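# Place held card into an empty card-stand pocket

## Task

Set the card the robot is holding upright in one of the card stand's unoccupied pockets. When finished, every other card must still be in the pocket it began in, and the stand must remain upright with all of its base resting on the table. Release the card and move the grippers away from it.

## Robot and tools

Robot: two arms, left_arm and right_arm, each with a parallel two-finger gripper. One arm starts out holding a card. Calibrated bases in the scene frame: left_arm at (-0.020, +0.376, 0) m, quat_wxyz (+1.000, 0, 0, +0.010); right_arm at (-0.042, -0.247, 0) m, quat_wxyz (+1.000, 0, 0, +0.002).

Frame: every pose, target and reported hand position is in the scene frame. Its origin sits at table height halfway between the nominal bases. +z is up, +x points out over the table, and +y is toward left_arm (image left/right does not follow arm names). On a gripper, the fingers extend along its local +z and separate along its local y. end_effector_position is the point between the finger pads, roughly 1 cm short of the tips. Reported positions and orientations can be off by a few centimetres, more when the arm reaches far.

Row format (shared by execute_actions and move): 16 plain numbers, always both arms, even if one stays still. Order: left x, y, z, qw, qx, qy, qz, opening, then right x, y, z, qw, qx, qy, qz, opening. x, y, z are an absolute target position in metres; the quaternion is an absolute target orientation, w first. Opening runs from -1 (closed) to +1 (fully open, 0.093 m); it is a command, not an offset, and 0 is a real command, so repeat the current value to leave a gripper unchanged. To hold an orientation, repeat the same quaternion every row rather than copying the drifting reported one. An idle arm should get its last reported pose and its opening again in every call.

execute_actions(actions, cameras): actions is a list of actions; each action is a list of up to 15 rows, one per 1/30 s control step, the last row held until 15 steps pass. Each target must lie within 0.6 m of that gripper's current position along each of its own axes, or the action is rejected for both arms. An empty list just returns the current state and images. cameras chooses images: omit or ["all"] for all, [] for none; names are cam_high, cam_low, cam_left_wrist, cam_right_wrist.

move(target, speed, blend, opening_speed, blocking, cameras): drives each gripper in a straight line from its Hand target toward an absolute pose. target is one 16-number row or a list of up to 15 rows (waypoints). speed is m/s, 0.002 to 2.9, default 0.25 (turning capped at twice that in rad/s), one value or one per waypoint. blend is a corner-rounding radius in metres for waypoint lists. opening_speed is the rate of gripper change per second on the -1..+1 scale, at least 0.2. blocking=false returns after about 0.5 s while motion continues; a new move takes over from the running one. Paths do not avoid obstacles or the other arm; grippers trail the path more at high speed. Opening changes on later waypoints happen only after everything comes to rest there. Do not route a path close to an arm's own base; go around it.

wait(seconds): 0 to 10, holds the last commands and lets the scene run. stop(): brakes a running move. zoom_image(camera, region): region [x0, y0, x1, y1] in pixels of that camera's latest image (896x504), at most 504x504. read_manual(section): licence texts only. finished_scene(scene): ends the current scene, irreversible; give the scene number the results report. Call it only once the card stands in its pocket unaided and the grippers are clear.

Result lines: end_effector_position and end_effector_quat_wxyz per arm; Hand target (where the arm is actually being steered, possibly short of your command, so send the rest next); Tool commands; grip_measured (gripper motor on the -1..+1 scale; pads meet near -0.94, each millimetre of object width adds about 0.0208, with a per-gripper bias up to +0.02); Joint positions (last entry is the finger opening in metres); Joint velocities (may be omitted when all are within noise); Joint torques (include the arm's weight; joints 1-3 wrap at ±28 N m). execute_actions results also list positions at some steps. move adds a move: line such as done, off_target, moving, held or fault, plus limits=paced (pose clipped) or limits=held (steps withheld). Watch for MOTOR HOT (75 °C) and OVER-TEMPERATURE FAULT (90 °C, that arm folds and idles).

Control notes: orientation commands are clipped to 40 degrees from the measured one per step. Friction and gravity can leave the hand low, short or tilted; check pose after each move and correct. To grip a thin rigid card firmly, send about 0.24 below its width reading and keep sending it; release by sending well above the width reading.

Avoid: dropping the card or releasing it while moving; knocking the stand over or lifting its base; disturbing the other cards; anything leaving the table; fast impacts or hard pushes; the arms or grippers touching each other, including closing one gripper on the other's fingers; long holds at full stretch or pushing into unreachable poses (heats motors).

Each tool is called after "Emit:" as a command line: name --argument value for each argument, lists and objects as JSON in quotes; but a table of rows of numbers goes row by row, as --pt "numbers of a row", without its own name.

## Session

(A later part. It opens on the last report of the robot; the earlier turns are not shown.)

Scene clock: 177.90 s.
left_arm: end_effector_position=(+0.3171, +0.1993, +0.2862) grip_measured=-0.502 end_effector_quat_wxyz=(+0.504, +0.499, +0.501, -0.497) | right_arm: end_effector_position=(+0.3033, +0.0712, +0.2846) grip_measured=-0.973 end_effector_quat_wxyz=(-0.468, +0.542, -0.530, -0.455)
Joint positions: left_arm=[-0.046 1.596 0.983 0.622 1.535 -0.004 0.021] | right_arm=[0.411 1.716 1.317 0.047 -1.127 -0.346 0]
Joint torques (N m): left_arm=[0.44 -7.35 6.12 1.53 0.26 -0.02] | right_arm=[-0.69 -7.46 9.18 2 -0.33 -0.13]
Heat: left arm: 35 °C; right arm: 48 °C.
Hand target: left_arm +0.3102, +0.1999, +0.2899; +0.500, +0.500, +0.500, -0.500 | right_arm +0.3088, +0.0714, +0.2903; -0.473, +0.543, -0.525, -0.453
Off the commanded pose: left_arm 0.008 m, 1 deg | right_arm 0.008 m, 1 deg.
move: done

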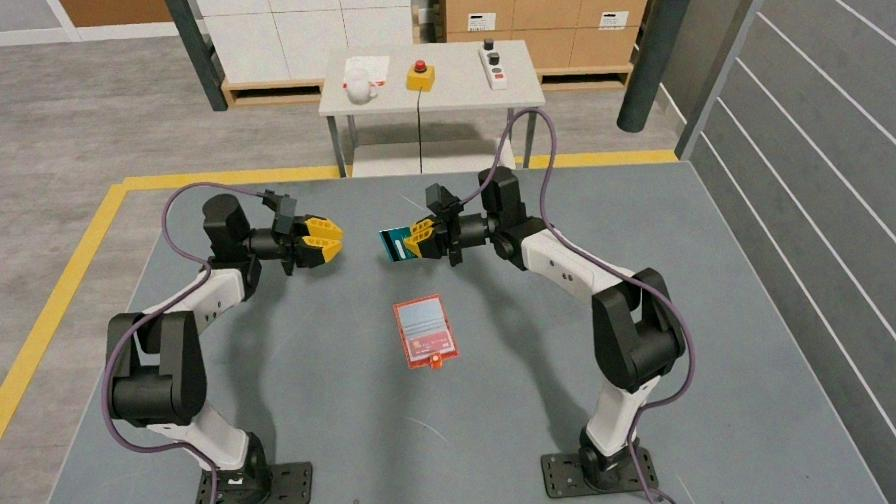

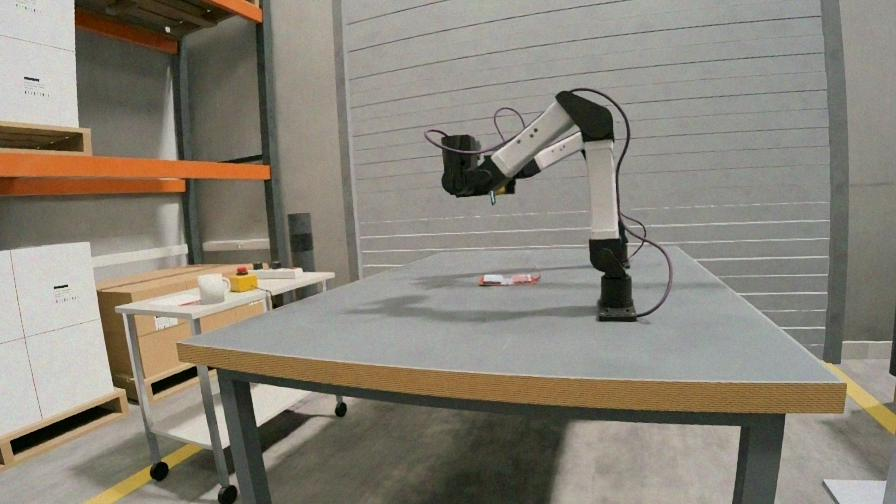

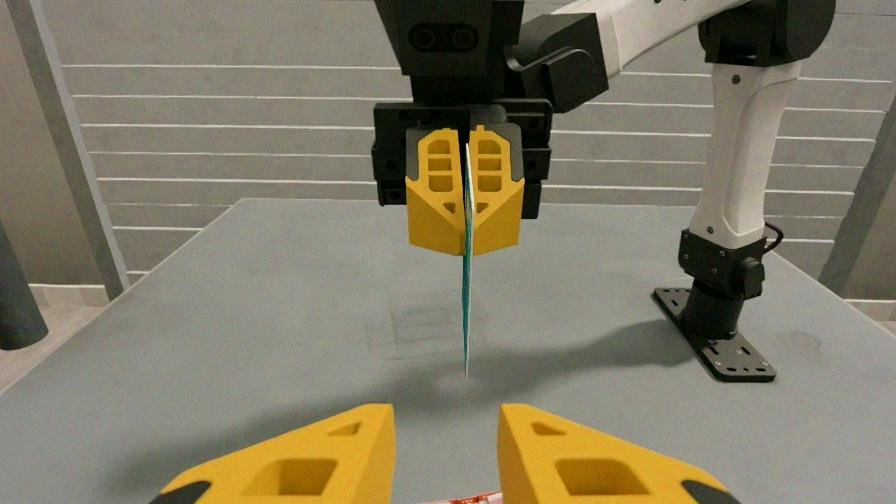

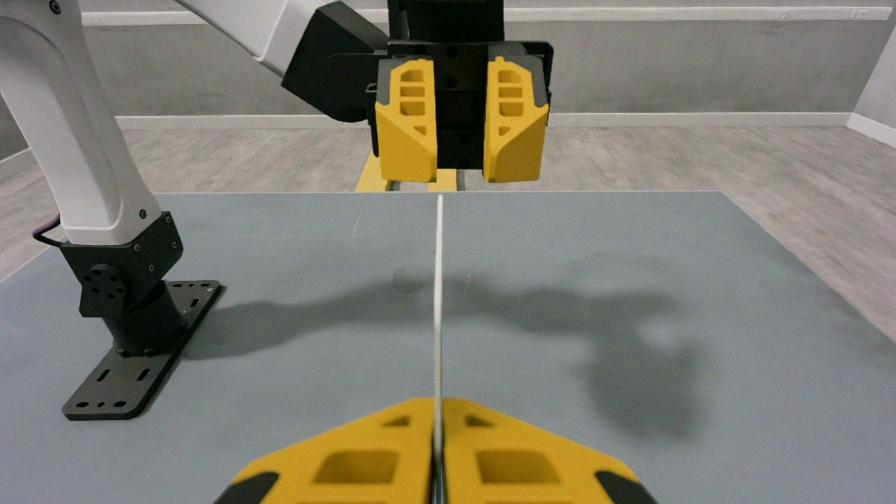

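Emit:
move --pt "0.31 0.20 0.29 0.5 0.5 0.5 -0.5 -0.5 0.32 -0.10 0.32 0.3905 -0.347 0.8374 0.162 -1.0" --pt "0.33 0.10 0.20 0.5 0.5 0.5 -0.5 -0.5 0.350 -0.2850 0.15 -0.020 -0.1265 0.9795 0.155 -1.0" --pt "0.33 0.05 0.175 0.5 0.5 0.5 -0.5 -0.5 0.350 -0.2850 0.15 -0.020 -0.1265 0.9795 0.155 -1.0" --speed 0.2 --blend 0.04

Emit:
zoom_image --camera "cam_left_wrist" --region '[300, 100, 600, 400]'

Emit:
zoom_image --camera "cam_right_wrist" --region '[300, 50, 700, 450]'

Scene clock: 207.93 s.
left_arm: end_effector_position=(+0.3228, +0.0511, +0.1755) grip_measured=-0.502 end_effector_quat_wxyz=(+0.495, +0.505, +0.497, -0.503) | right_arm: end_effector_position=(+0.3470, -0.2821, +0.1483) grip_measured=-0.973 end_effector_quat_wxyz=(+0.024, -0.125, +0.981, +0.145)
Joint positions: left_arm=[-0.447 1.986 0.963 1.013 1.159 0.01 0.021] | right_arm=[-0.216 2.091 2.013 -1.546 -0.29 -0.473 0]
Joint torques (N m): left_arm=[0.55 -6.16 7.86 2.02 -0.02 -0.03] | right_arm=[-0.46 -9.65 7.62 0.13 -0.19 -0.05]
Heat: left arm: 36 °C; right arm: 48 °C.
Hand target: left_arm +0.3298, +0.0501, +0.1751; +0.500, +0.500, +0.500, -0.500 | right_arm +0.3497, -0.2848, +0.1495; +0.023, -0.120, +0.982, +0.142
Off the commanded pose: left_arm 0.007 m, 1 deg | right_arm 0.005 m, 5 deg.
joint sent to its limit (right arm) — joint 4 (wrist pitch), lower limit. The joint targets are off in orientation, not in position.
move: off_target (right_arm); blend cut to 0.028 m at target 2

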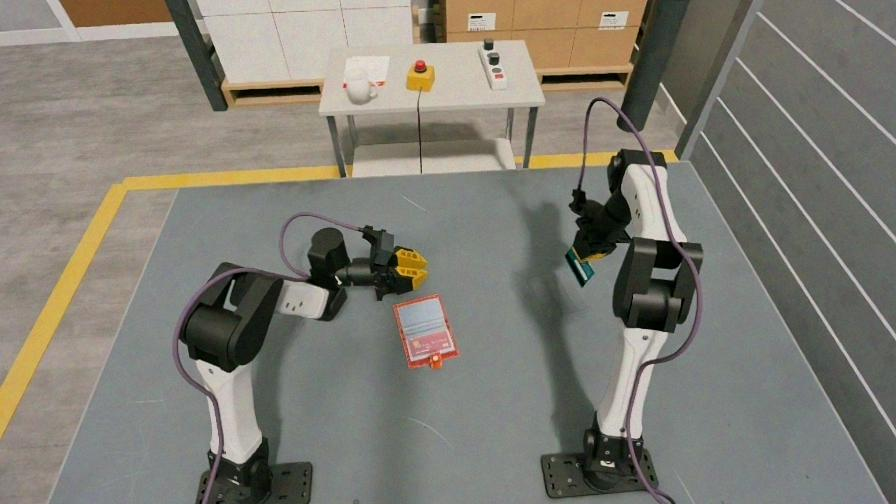

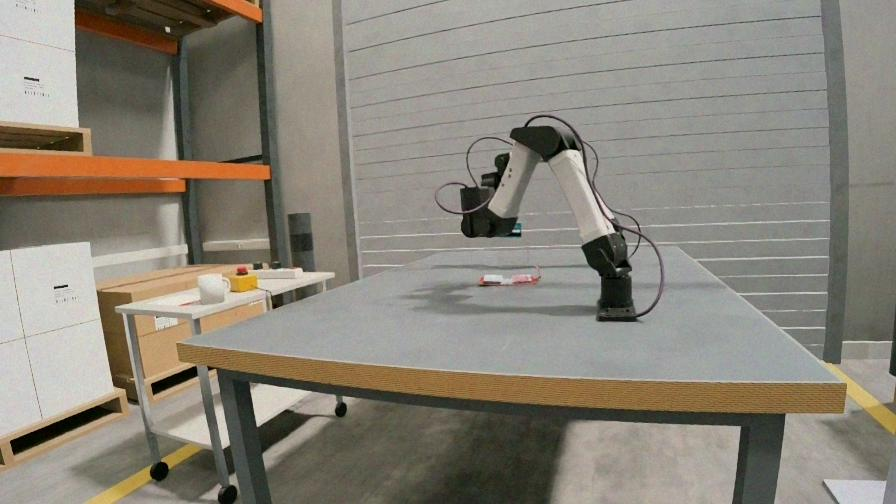

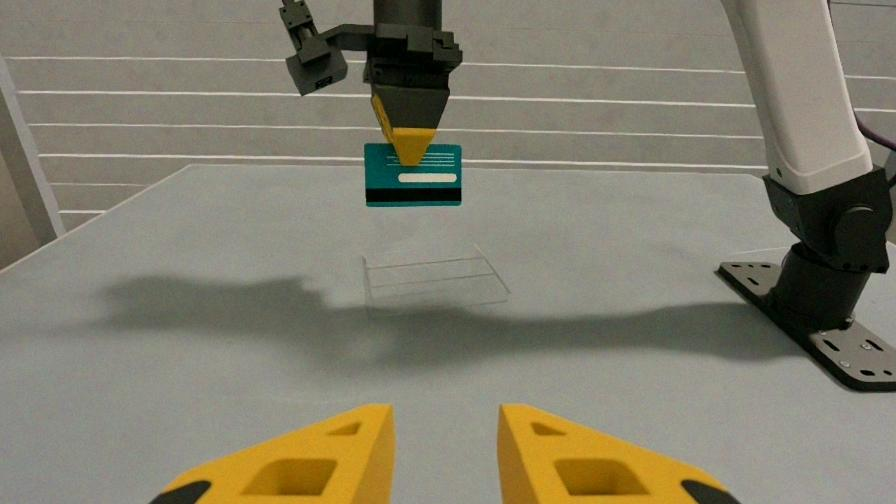

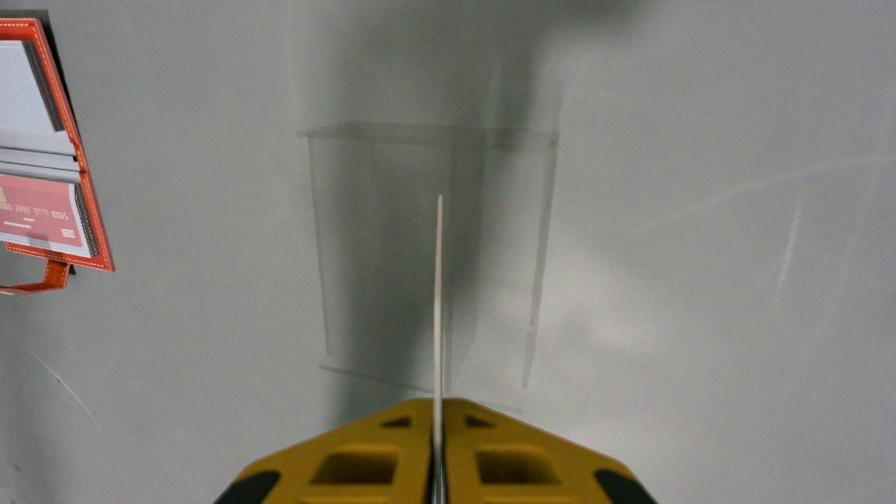

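Scaled by 1.680 (camera's finer frame: 1280x720).

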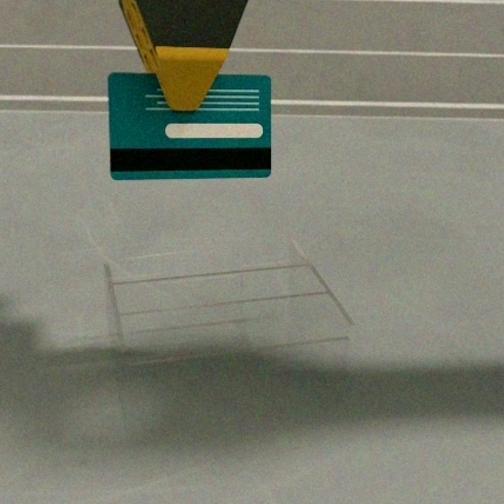

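Scaled by 1.260 (camera's finer frame: 1280x720).

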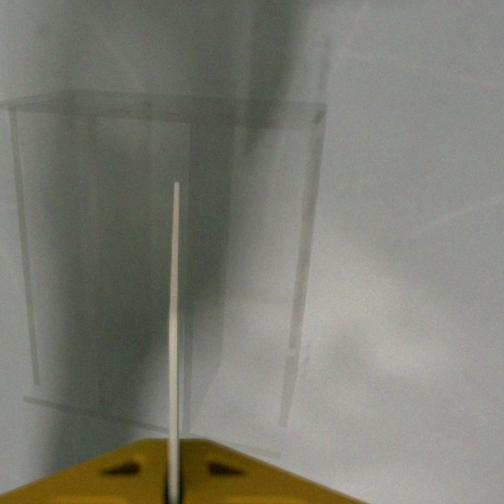

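Emit:
zoom_image --camera "cam_left_wrist" --region '[340, 230, 530, 360]'

Emit:
zoom_image --camera "cam_right_wrist" --region '[290, 110, 580, 420]'

Scaled by 2.653 (camera's finer frame: 1280x720).

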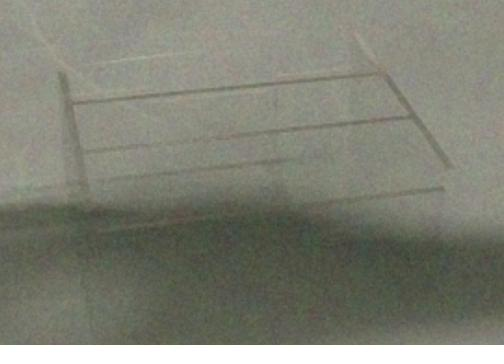

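Scaled by 1.626 (camera's finer frame: 1280x720).

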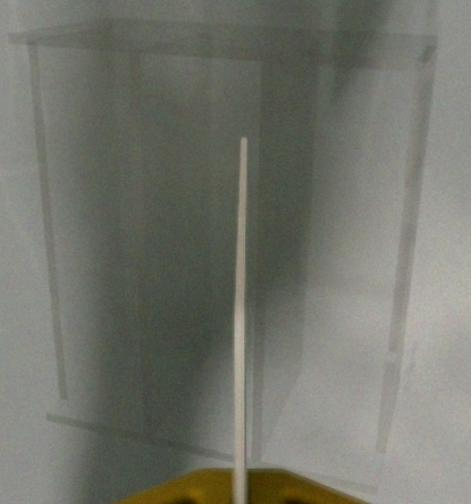

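Emit:
move --target '[0.33,0.05,0.175,0.5,0.5,0.5,-0.5,-0.5,0.341,-0.2740,0.112,0.0005,-0.1233,0.9798,0.1578,-1.0]' --speed 0.08 --cameras '["cam_left_wrist","cam_right_wrist","cam_low"]'

Emit:
zoom_image --camera "cam_left_wrist" --region '[330, 170, 540, 350]'

Emit:
zoom_image --camera "cam_right_wrist" --region '[250, 50, 610, 430]'

Scene clock: 290.83 s.
left_arm: end_effector_position=(+0.3229, +0.0510, +0.1757) grip_measured=-0.502 end_effector_quat_wxyz=(+0.496, +0.505, +0.497, -0.502) | right_arm: end_effector_position=(+0.3393, -0.2772, +0.1170) grip_measured=-0.973 end_effector_quat_wxyz=(+0.000, -0.125, +0.980, +0.153)
Joint positions: left_arm=[-0.447 1.986 0.963 1.014 1.159 0.01 0.021] | right_arm=[-0.208 2.091 1.885 -1.466 -0.289 -0.472 0]
Joint torques (N m): left_arm=[0.57 -6.16 7.87 2.02 -0.01 -0.01] | right_arm=[0.28 -10.33 4.59 0.32 -0.37 -0.05]
Heat: left arm: 36 °C; right arm: 56 °C.
Hand target: left_arm +0.3298, +0.0501, +0.1751; +0.500, +0.500, +0.500, -0.500 | right_arm +0.3409, -0.2739, +0.1121; +0.000, -0.123, +0.980, +0.158
Off the commanded pose: left_arm 0.007 m, 1 deg | right_arm 0.006 m, 1 deg.
move: done
Images, in order (width x height): cam_low 896x504, cam_left_wrist 896x504, cam_right_wrist 896x504.

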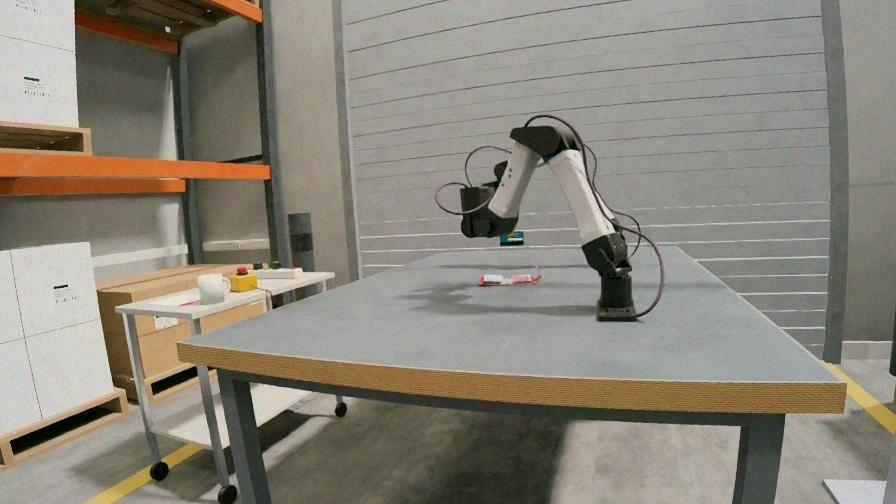

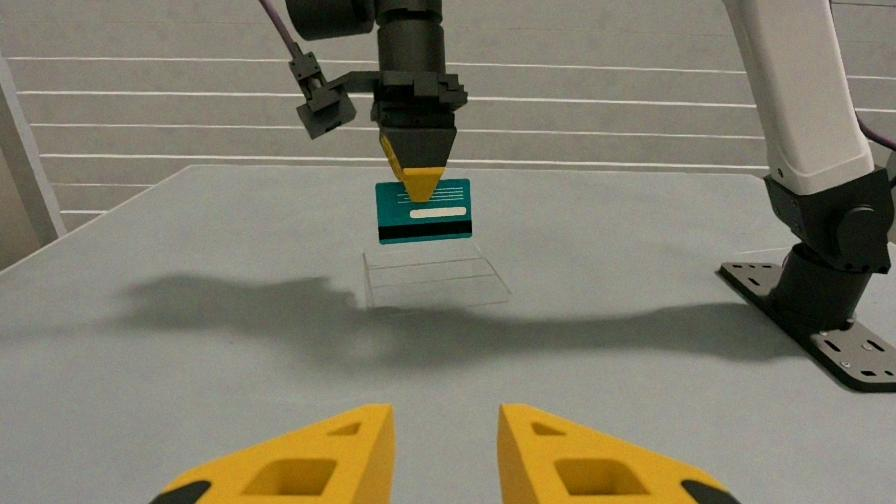

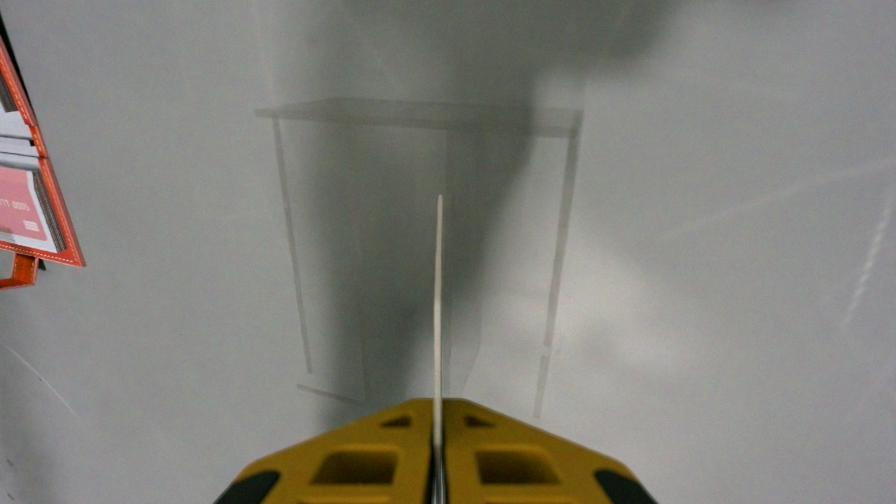

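Scaled by 2.400 (camera's finer frame: 1280x720).

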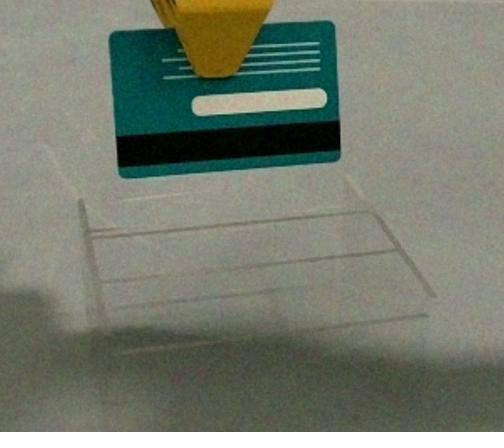

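Scaled by 1.326 (camera's finer frame: 1280x720).

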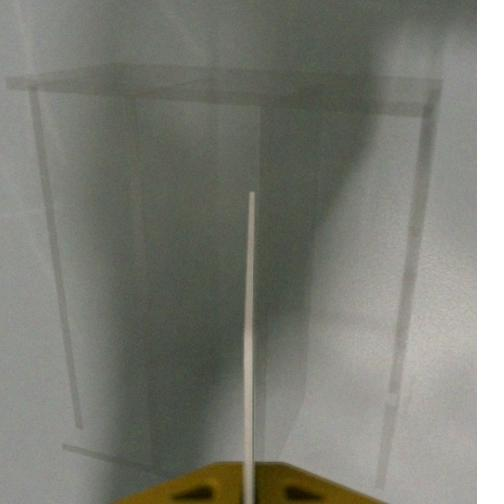

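Emit:
move --target '[0.33,0.05,0.175,0.5,0.5,0.5,-0.5,-0.5,0.337,-0.2645,0.080,0.0005,-0.1233,0.9798,0.1578,-1.0]' --speed 0.06 --cameras '["cam_left_wrist","cam_right_wrist"]'

Emit:
zoom_image --camera "cam_left_wrist" --region '[330, 170, 540, 350]'

Emit:
zoom_image --camera "cam_right_wrist" --region '[200, 50, 650, 450]'

Scene clock: 303.70 s.
left_arm: end_effector_position=(+0.3229, +0.0510, +0.1757) grip_measured=-0.502 end_effector_quat_wxyz=(+0.495, +0.505, +0.497, -0.503) | right_arm: end_effector_position=(+0.3339, -0.2669, +0.0789) grip_measured=-0.973 end_effector_quat_wxyz=(-0.012, -0.122, +0.980, +0.158)
Joint positions: left_arm=[-0.447 1.986 0.963 1.014 1.159 0.009 0.021] | right_arm=[-0.186 2.091 1.73 -1.332 -0.295 -0.449 0]
Joint torques (N m): left_arm=[0.55 -6.17 7.86 2.02 -0.01 -0.01] | right_arm=[0.27 -11.97 4.48 0.37 -0.33 -0.07]
Heat: left arm: 36 °C; right arm: 57 °C.
Hand target: left_arm +0.3298, +0.0501, +0.1751; +0.500, +0.500, +0.500, -0.500 | right_arm +0.3369, -0.2644, +0.0801; +0.000, -0.124, +0.980, +0.158
Off the commanded pose: left_arm 0.007 m, 1 deg | right_arm 0.004 m, 1 deg.
move: done

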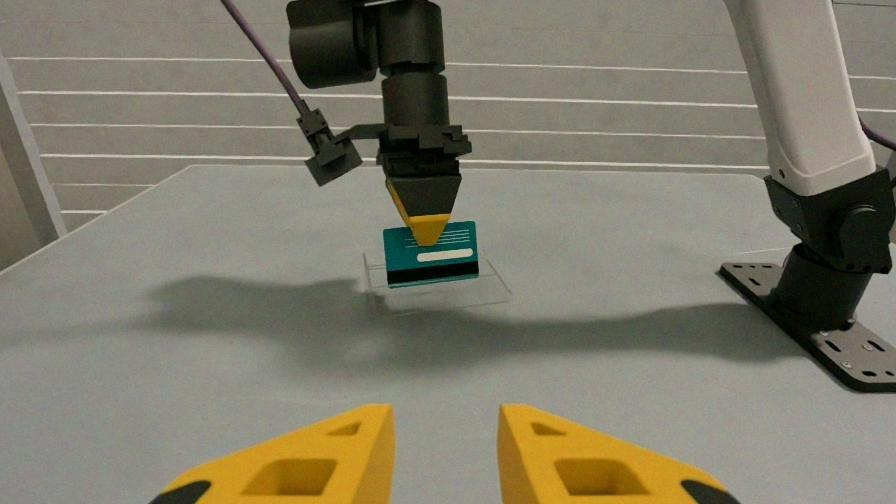

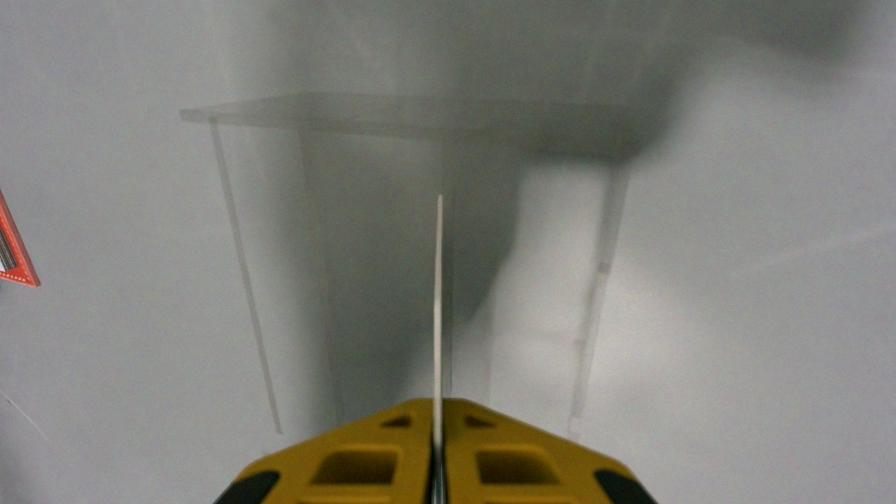

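Scaled by 2.400 (camera's finer frame: 1280x720).

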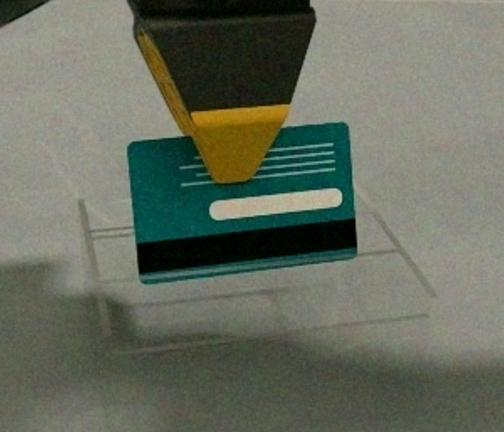

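Scaled by 1.120 (camera's finer frame: 1280x720).

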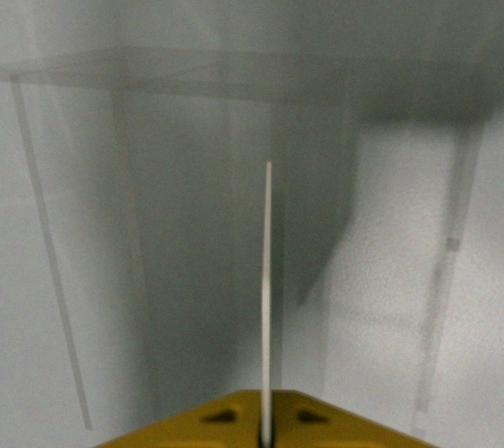

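Emit:
move --target '[0.33,0.05,0.175,0.5,0.5,0.5,-0.5,-0.5,0.335,-0.2585,0.062,0.006,-0.1233,0.9798,0.1578,-1.0]' --speed 0.05 --cameras '["cam_left_wrist","cam_right_wrist"]'

Emit:
zoom_image --camera "cam_left_wrist" --region '[330, 170, 540, 350]'

Scene clock: 313.57 s.
left_arm: end_effector_position=(+0.3229, +0.0510, +0.1757) grip_measured=-0.502 end_effector_quat_wxyz=(+0.495, +0.505, +0.497, -0.503) | right_arm: end_effector_position=(+0.3303, -0.2620, +0.0626) grip_measured=-0.973 end_effector_quat_wxyz=(-0.011, -0.121, +0.980, +0.160)
Joint positions: left_arm=[-0.447 1.986 0.963 1.014 1.159 0.009 0.021] | right_arm=[-0.177 2.082 1.65 -1.257 -0.3 -0.437 0]
Joint torques (N m): left_arm=[0.55 -6.16 7.86 2.02 -0.01 -0.01] | right_arm=[0.61 -11.97 3.82 0.59 -0.33 -0.03]
Heat: left arm: 36 °C; right arm: 59 °C.
Hand target: left_arm +0.3298, +0.0501, +0.1751; +0.500, +0.500, +0.500, -0.500 | right_arm +0.3350, -0.2585, +0.0622; +0.006, -0.123, +0.980, +0.158
Off the commanded pose: left_arm 0.007 m, 1 deg | right_arm 0.006 m, 2 deg.
move: done

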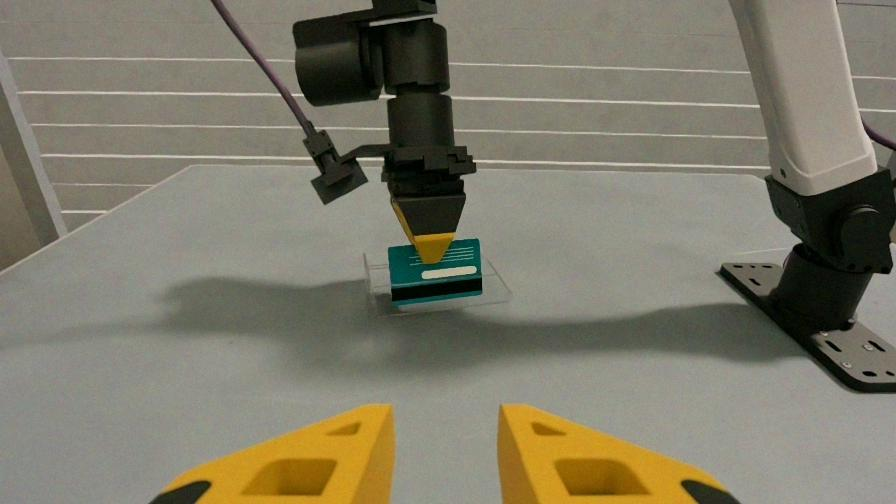

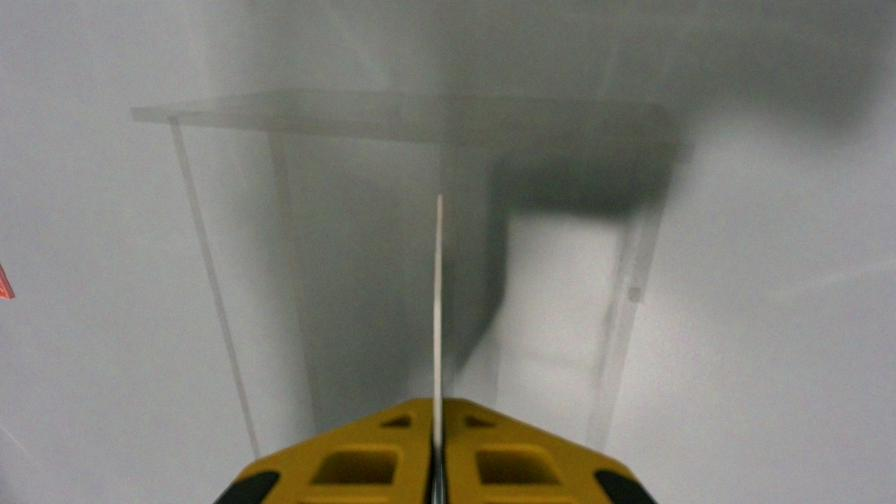

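Scaled by 2.400 (camera's finer frame: 1280x720).

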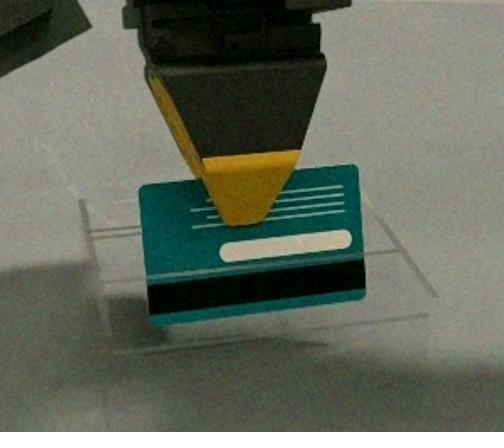

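Emit:
move --target '[0.33,0.05,0.175,0.5,0.5,0.5,-0.5,-0.5,0.336,-0.2565,0.0562,0.010,-0.1233,0.9798,0.1578,-1.0]' --speed 0.04 --cameras '["cam_left_wrist","cam_right_wrist"]'

Emit:
zoom_image --camera "cam_left_wrist" --region '[330, 170, 540, 350]'

Scene clock: 327.23 s.
left_arm: end_effector_position=(+0.3229, +0.0510, +0.1757) grip_measured=-0.502 end_effector_quat_wxyz=(+0.495, +0.505, +0.497, -0.503) | right_arm: end_effector_position=(+0.3302, -0.2620, +0.0622) grip_measured=-0.973 end_effector_quat_wxyz=(-0.004, -0.120, +0.980, +0.158)
Joint positions: left_arm=[-0.447 1.986 0.963 1.014 1.159 0.009 0.021] | right_arm=[-0.177 2.069 1.631 -1.236 -0.3 -0.432 0]
Joint torques (N m): left_arm=[0.55 -6.17 7.86 2.02 -0.01 -0.01] | right_arm=[1.01 -10.78 3.51 0.77 -0.36 -0.02]
Heat: left arm: 36 °C; right arm: 58 °C.
Hand target: left_arm +0.3298, +0.0501, +0.1751; +0.500, +0.500, +0.500, -0.500 | right_arm +0.3358, -0.2565, +0.0565; +0.009, -0.124, +0.980, +0.158
Off the commanded pose: left_arm 0.007 m, 1 deg | right_arm 0.010 m, 2 deg.
move: done

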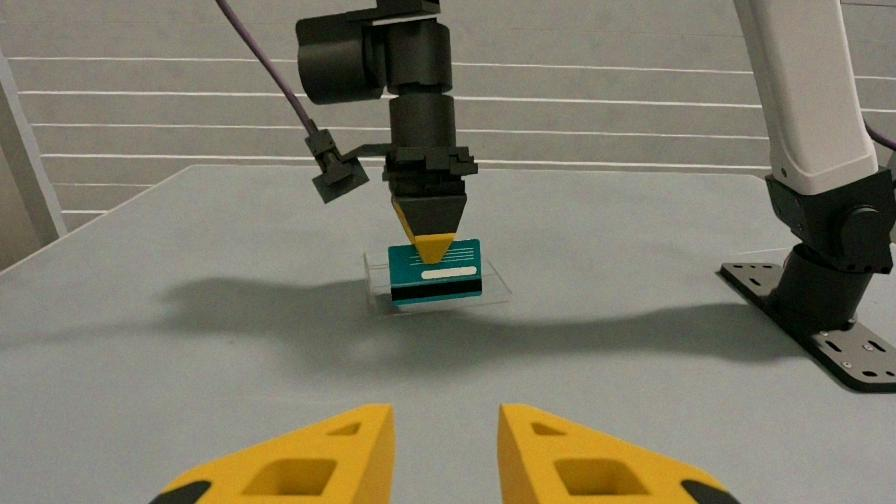

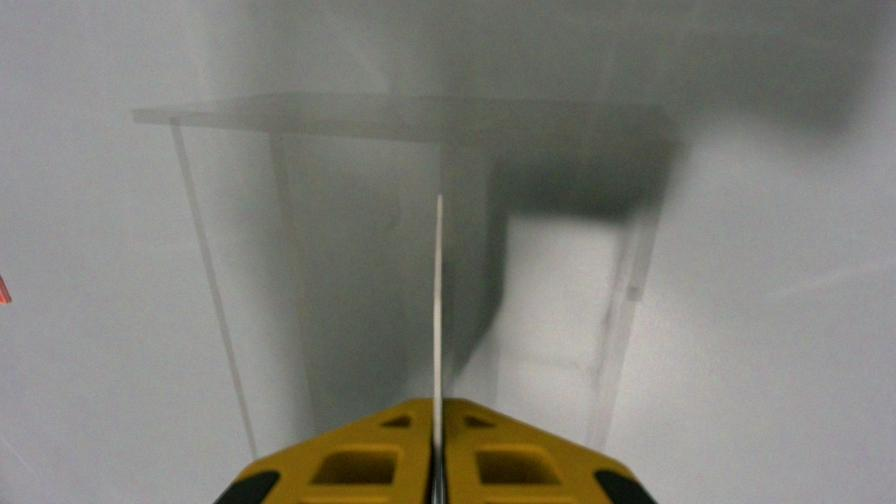

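Scaled by 2.400 (camera's finer frame: 1280x720).

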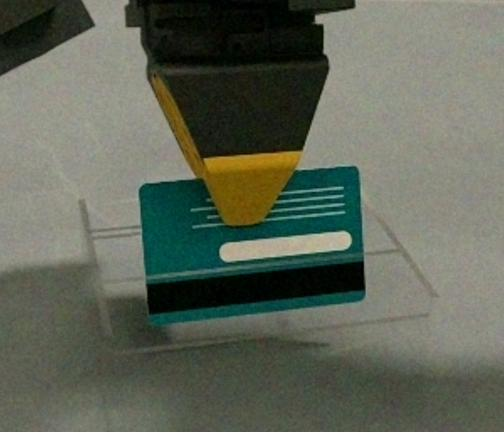

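Emit:
move --target '[0.33,0.05,0.175,0.5,0.5,0.5,-0.5,-0.5,0.336,-0.2565,0.0505,0.010,-0.1233,0.9798,0.1578,-1.0]' --speed 0.04 --cameras '["cam_left_wrist","cam_right_wrist"]'

Emit:
zoom_image --camera "cam_left_wrist" --region '[330, 170, 540, 350]'

Scene clock: 332.23 s.
left_arm: end_effector_position=(+0.3229, +0.0510, +0.1757) grip_measured=-0.502 end_effector_quat_wxyz=(+0.495, +0.505, +0.497, -0.503) | right_arm: end_effector_position=(+0.3301, -0.2618, +0.0618) grip_measured=-0.973 end_effector_quat_wxyz=(-0.001, -0.120, +0.980, +0.157)
Joint positions: left_arm=[-0.447 1.986 0.963 1.014 1.159 0.009 0.021] | right_arm=[-0.177 2.061 1.618 -1.223 -0.301 -0.431 0]
Joint torques (N m): left_arm=[0.55 -6.16 7.86 2.02 0 -0.01] | right_arm=[1.02 -9.66 3.19 0.88 -0.35 -0.04]
Heat: left arm: 36 °C; right arm: 59 °C.
Hand target: left_arm +0.3298, +0.0501, +0.1751; +0.500, +0.500, +0.500, -0.500 | right_arm +0.3355, -0.2565, +0.0509; +0.009, -0.124, +0.980, +0.158
Off the commanded pose: left_arm 0.007 m, 1 deg | right_arm 0.014 m, 1 deg.
move: off_target (right_arm)

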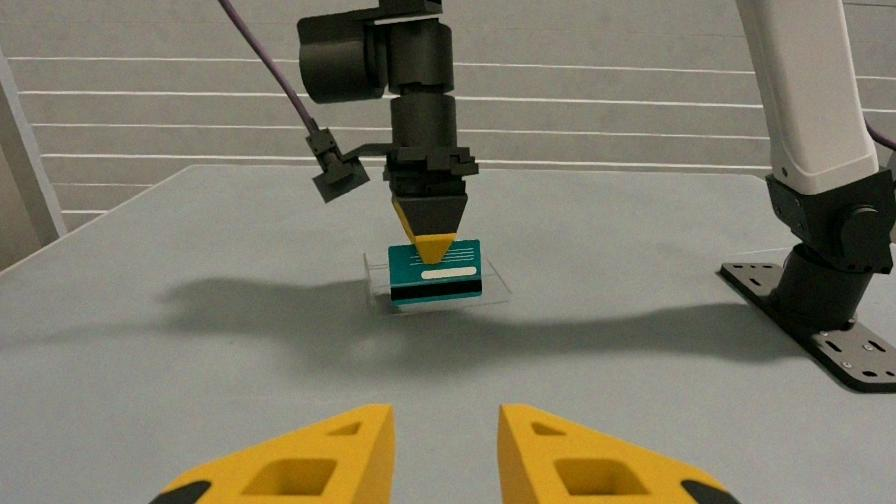

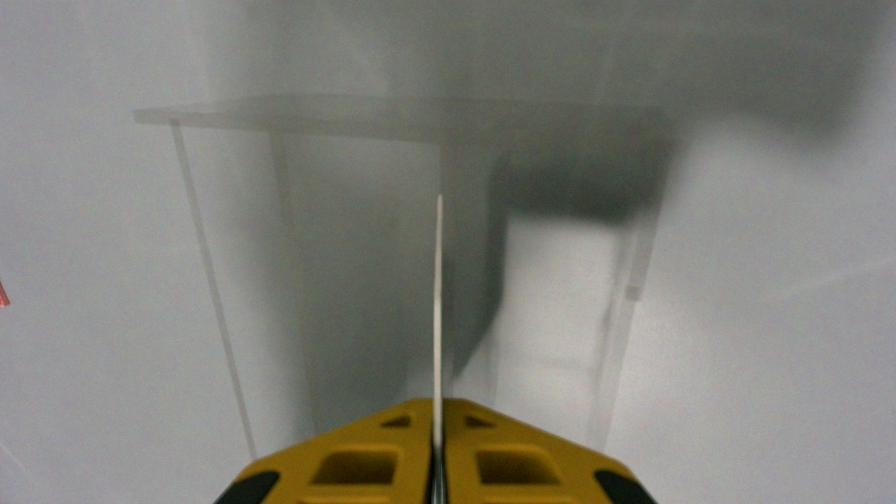

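Scaled by 2.400 (camera's finer frame: 1280x720).

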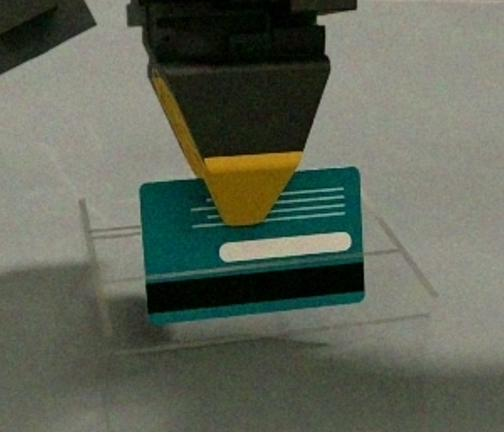

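Emit:
move --pt "0.33 0.05 0.175 0.5 0.5 0.5 -0.5 -0.5 0.334 -0.2585 0.060 0.006 -0.1233 0.9798 0.1578 -1.0" --pt "0.33 0.05 0.175 0.5 0.5 0.5 -0.5 -0.5 0.334 -0.2585 0.060 0.006 -0.1233 0.9798 0.1578 -0.7" --speed 0.03 --opening_speed 0.4 --cameras '["cam_left_wrist","cam_right_wrist"]'

Emit:
zoom_image --camera "cam_left_wrist" --region '[330, 170, 540, 350]'

Scene clock: 344.40 s.
left_arm: end_effector_position=(+0.3229, +0.0510, +0.1757) grip_measured=-0.502 end_effector_quat_wxyz=(+0.495, +0.505, +0.497, -0.503) | right_arm: end_effector_position=(+0.3288, -0.2580, +0.0634) grip_measured=-0.702 end_effector_quat_wxyz=(-0.001, -0.118, +0.979, +0.168)
Joint positions: left_arm=[-0.447 1.986 0.963 1.014 1.159 0.009 0.021] | right_arm=[-0.177 2.06 1.618 -1.232 -0.323 -0.431 0.012]
Joint torques (N m): left_arm=[0.57 -6.16 7.86 2.02 0 -0.01] | right_arm=[0.57 -10.14 5.3 0.47 -0.09 -0.1]
Heat: left arm: 36 °C; right arm: 58 °C.
Hand target: left_arm +0.3298, +0.0501, +0.1751; +0.500, +0.500, +0.500, -0.500 | right_arm +0.3339, -0.2584, +0.0601; +0.006, -0.123, +0.980, +0.158
Off the commanded pose: left_arm 0.007 m, 1 deg | right_arm 0.006 m, 2 deg.
move: done

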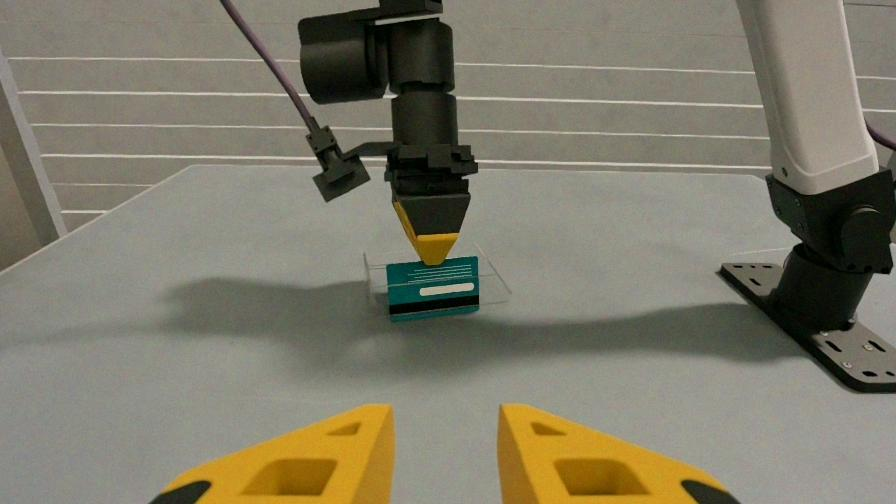

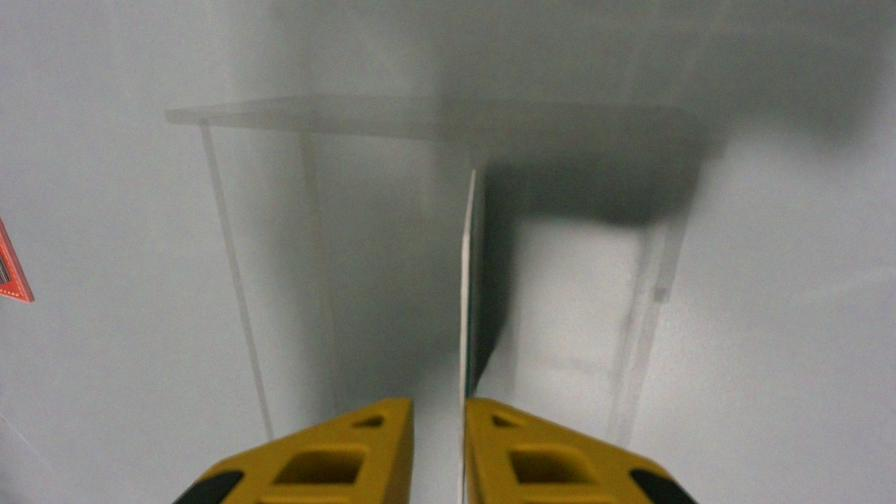

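Scaled by 2.400 (camera's finer frame: 1280x720).

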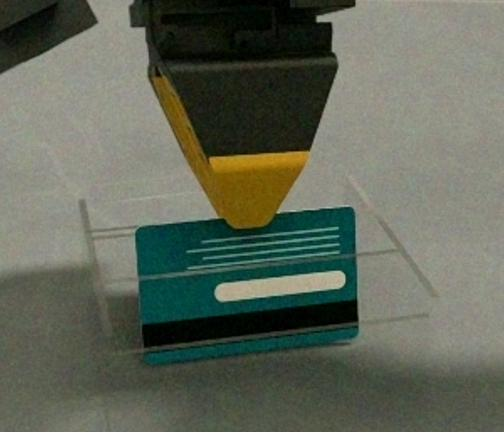

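Emit:
move --pt "0.33 0.05 0.175 0.5 0.5 0.5 -0.5 -0.5 0.3345 -0.2735 0.103 0.002 -0.120 0.980 0.163 -0.7" --pt "0.33 0.05 0.175 0.5 0.5 0.5 -0.5 -0.5 0.335 -0.295 0.165 0.002 -0.120 0.980 0.163 -0.7" --speed 0.06 --blend 0.01

Emit:
zoom_image --camera "cam_left_wrist" --region '[330, 170, 540, 350]'

Emit:
zoom_image --camera "cam_right_wrist" --region '[250, 50, 650, 450]'

Emit:
zoom_image --camera "cam_high" --region '[500, 250, 620, 370]'

Scene clock: 355.93 s.
left_arm: end_effector_position=(+0.3229, +0.0510, +0.1757) grip_measured=-0.502 end_effector_quat_wxyz=(+0.495, +0.505, +0.497, -0.503) | right_arm: end_effector_position=(+0.3339, -0.2920, +0.1435) grip_measured=-0.701 end_effector_quat_wxyz=(+0.015, -0.107, +0.981, +0.162)
Joint positions: left_arm=[-0.447 1.986 0.963 1.014 1.159 0.009 0.021] | right_arm=[-0.26 2.068 1.952 -1.546 -0.314 -0.487 0.012]
Joint torques (N m): left_arm=[0.55 -6.16 7.86 2.02 0 -0.01] | right_arm=[-0.59 -14.31 7.58 0.04 -0.21 -0.22]
Heat: left arm: 36 °C; right arm: 57 °C.
Hand target: left_arm +0.3298, +0.0501, +0.1751; +0.500, +0.500, +0.500, -0.500 | right_arm +0.3343, -0.2947, +0.1640; +0.040, -0.113, +0.981, +0.150
Off the commanded pose: left_arm 0.007 m, 1 deg | right_arm 0.022 m, 2 deg.
joint sent to its limit (right arm) — joint 4 (wrist pitch), lower limit. The joint targets are off in orientation, not in position.
move: off_target (right_arm)

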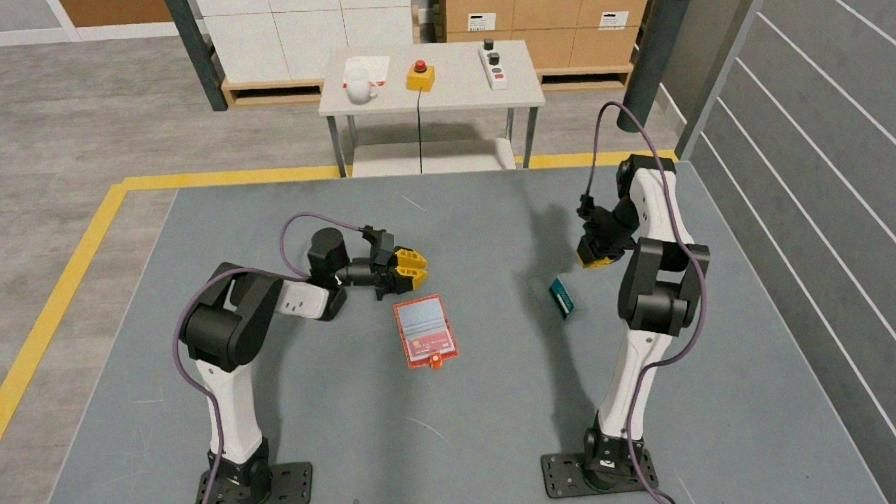

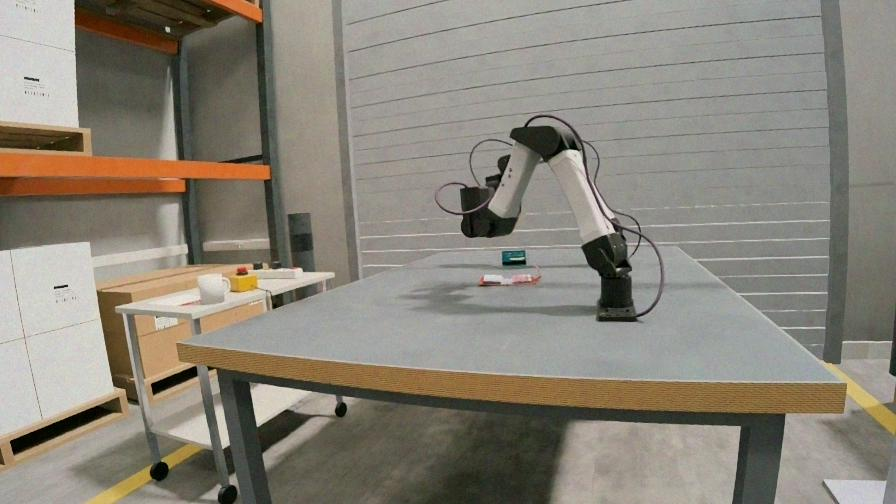

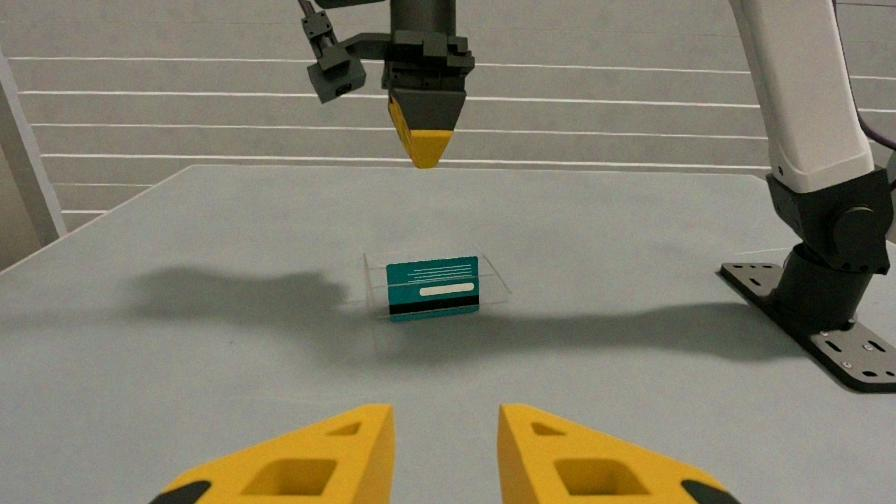

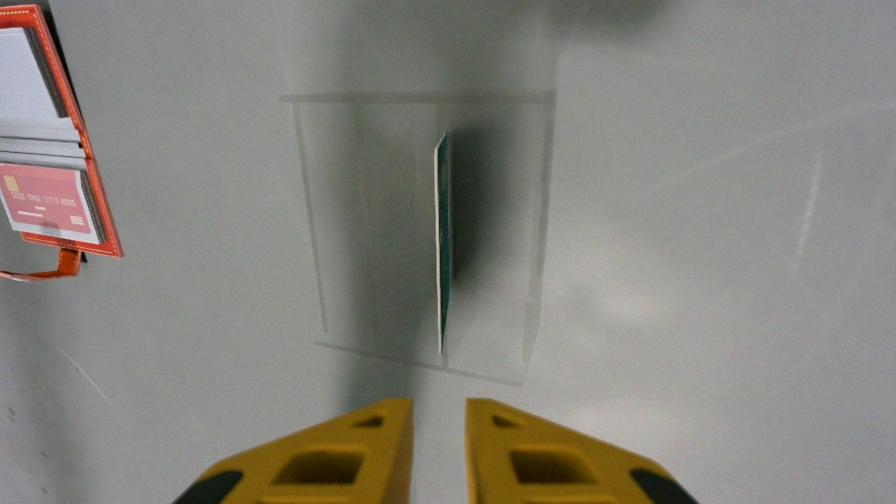

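Scaled by 2.400 (camera's finer frame: 1280x720).

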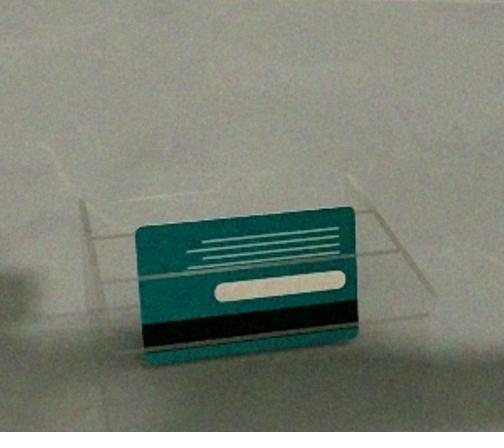

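Scaled by 1.260 (camera's finer frame: 1280x720).

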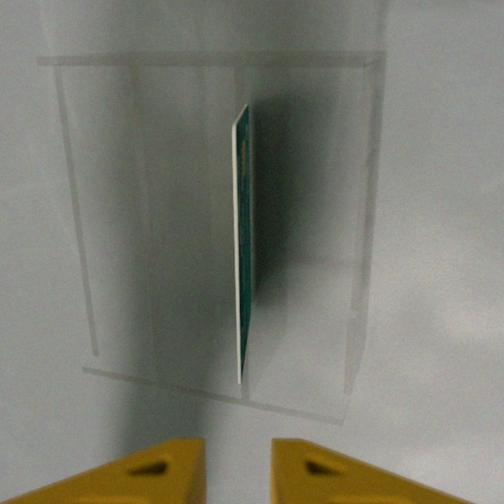

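Scaled by 4.200 (camera's finer frame: 1280x720).

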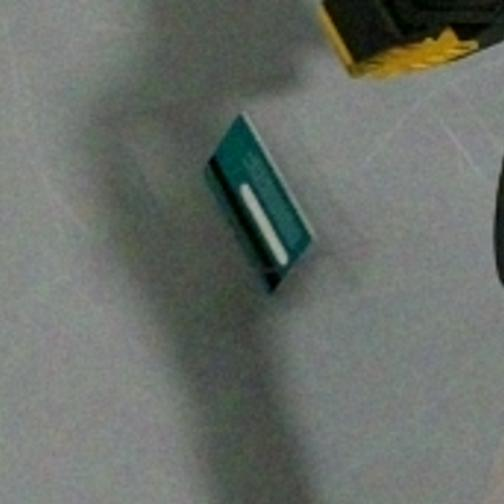

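Emit:
finished_scene --scene 2

The scene is finished: the task was done.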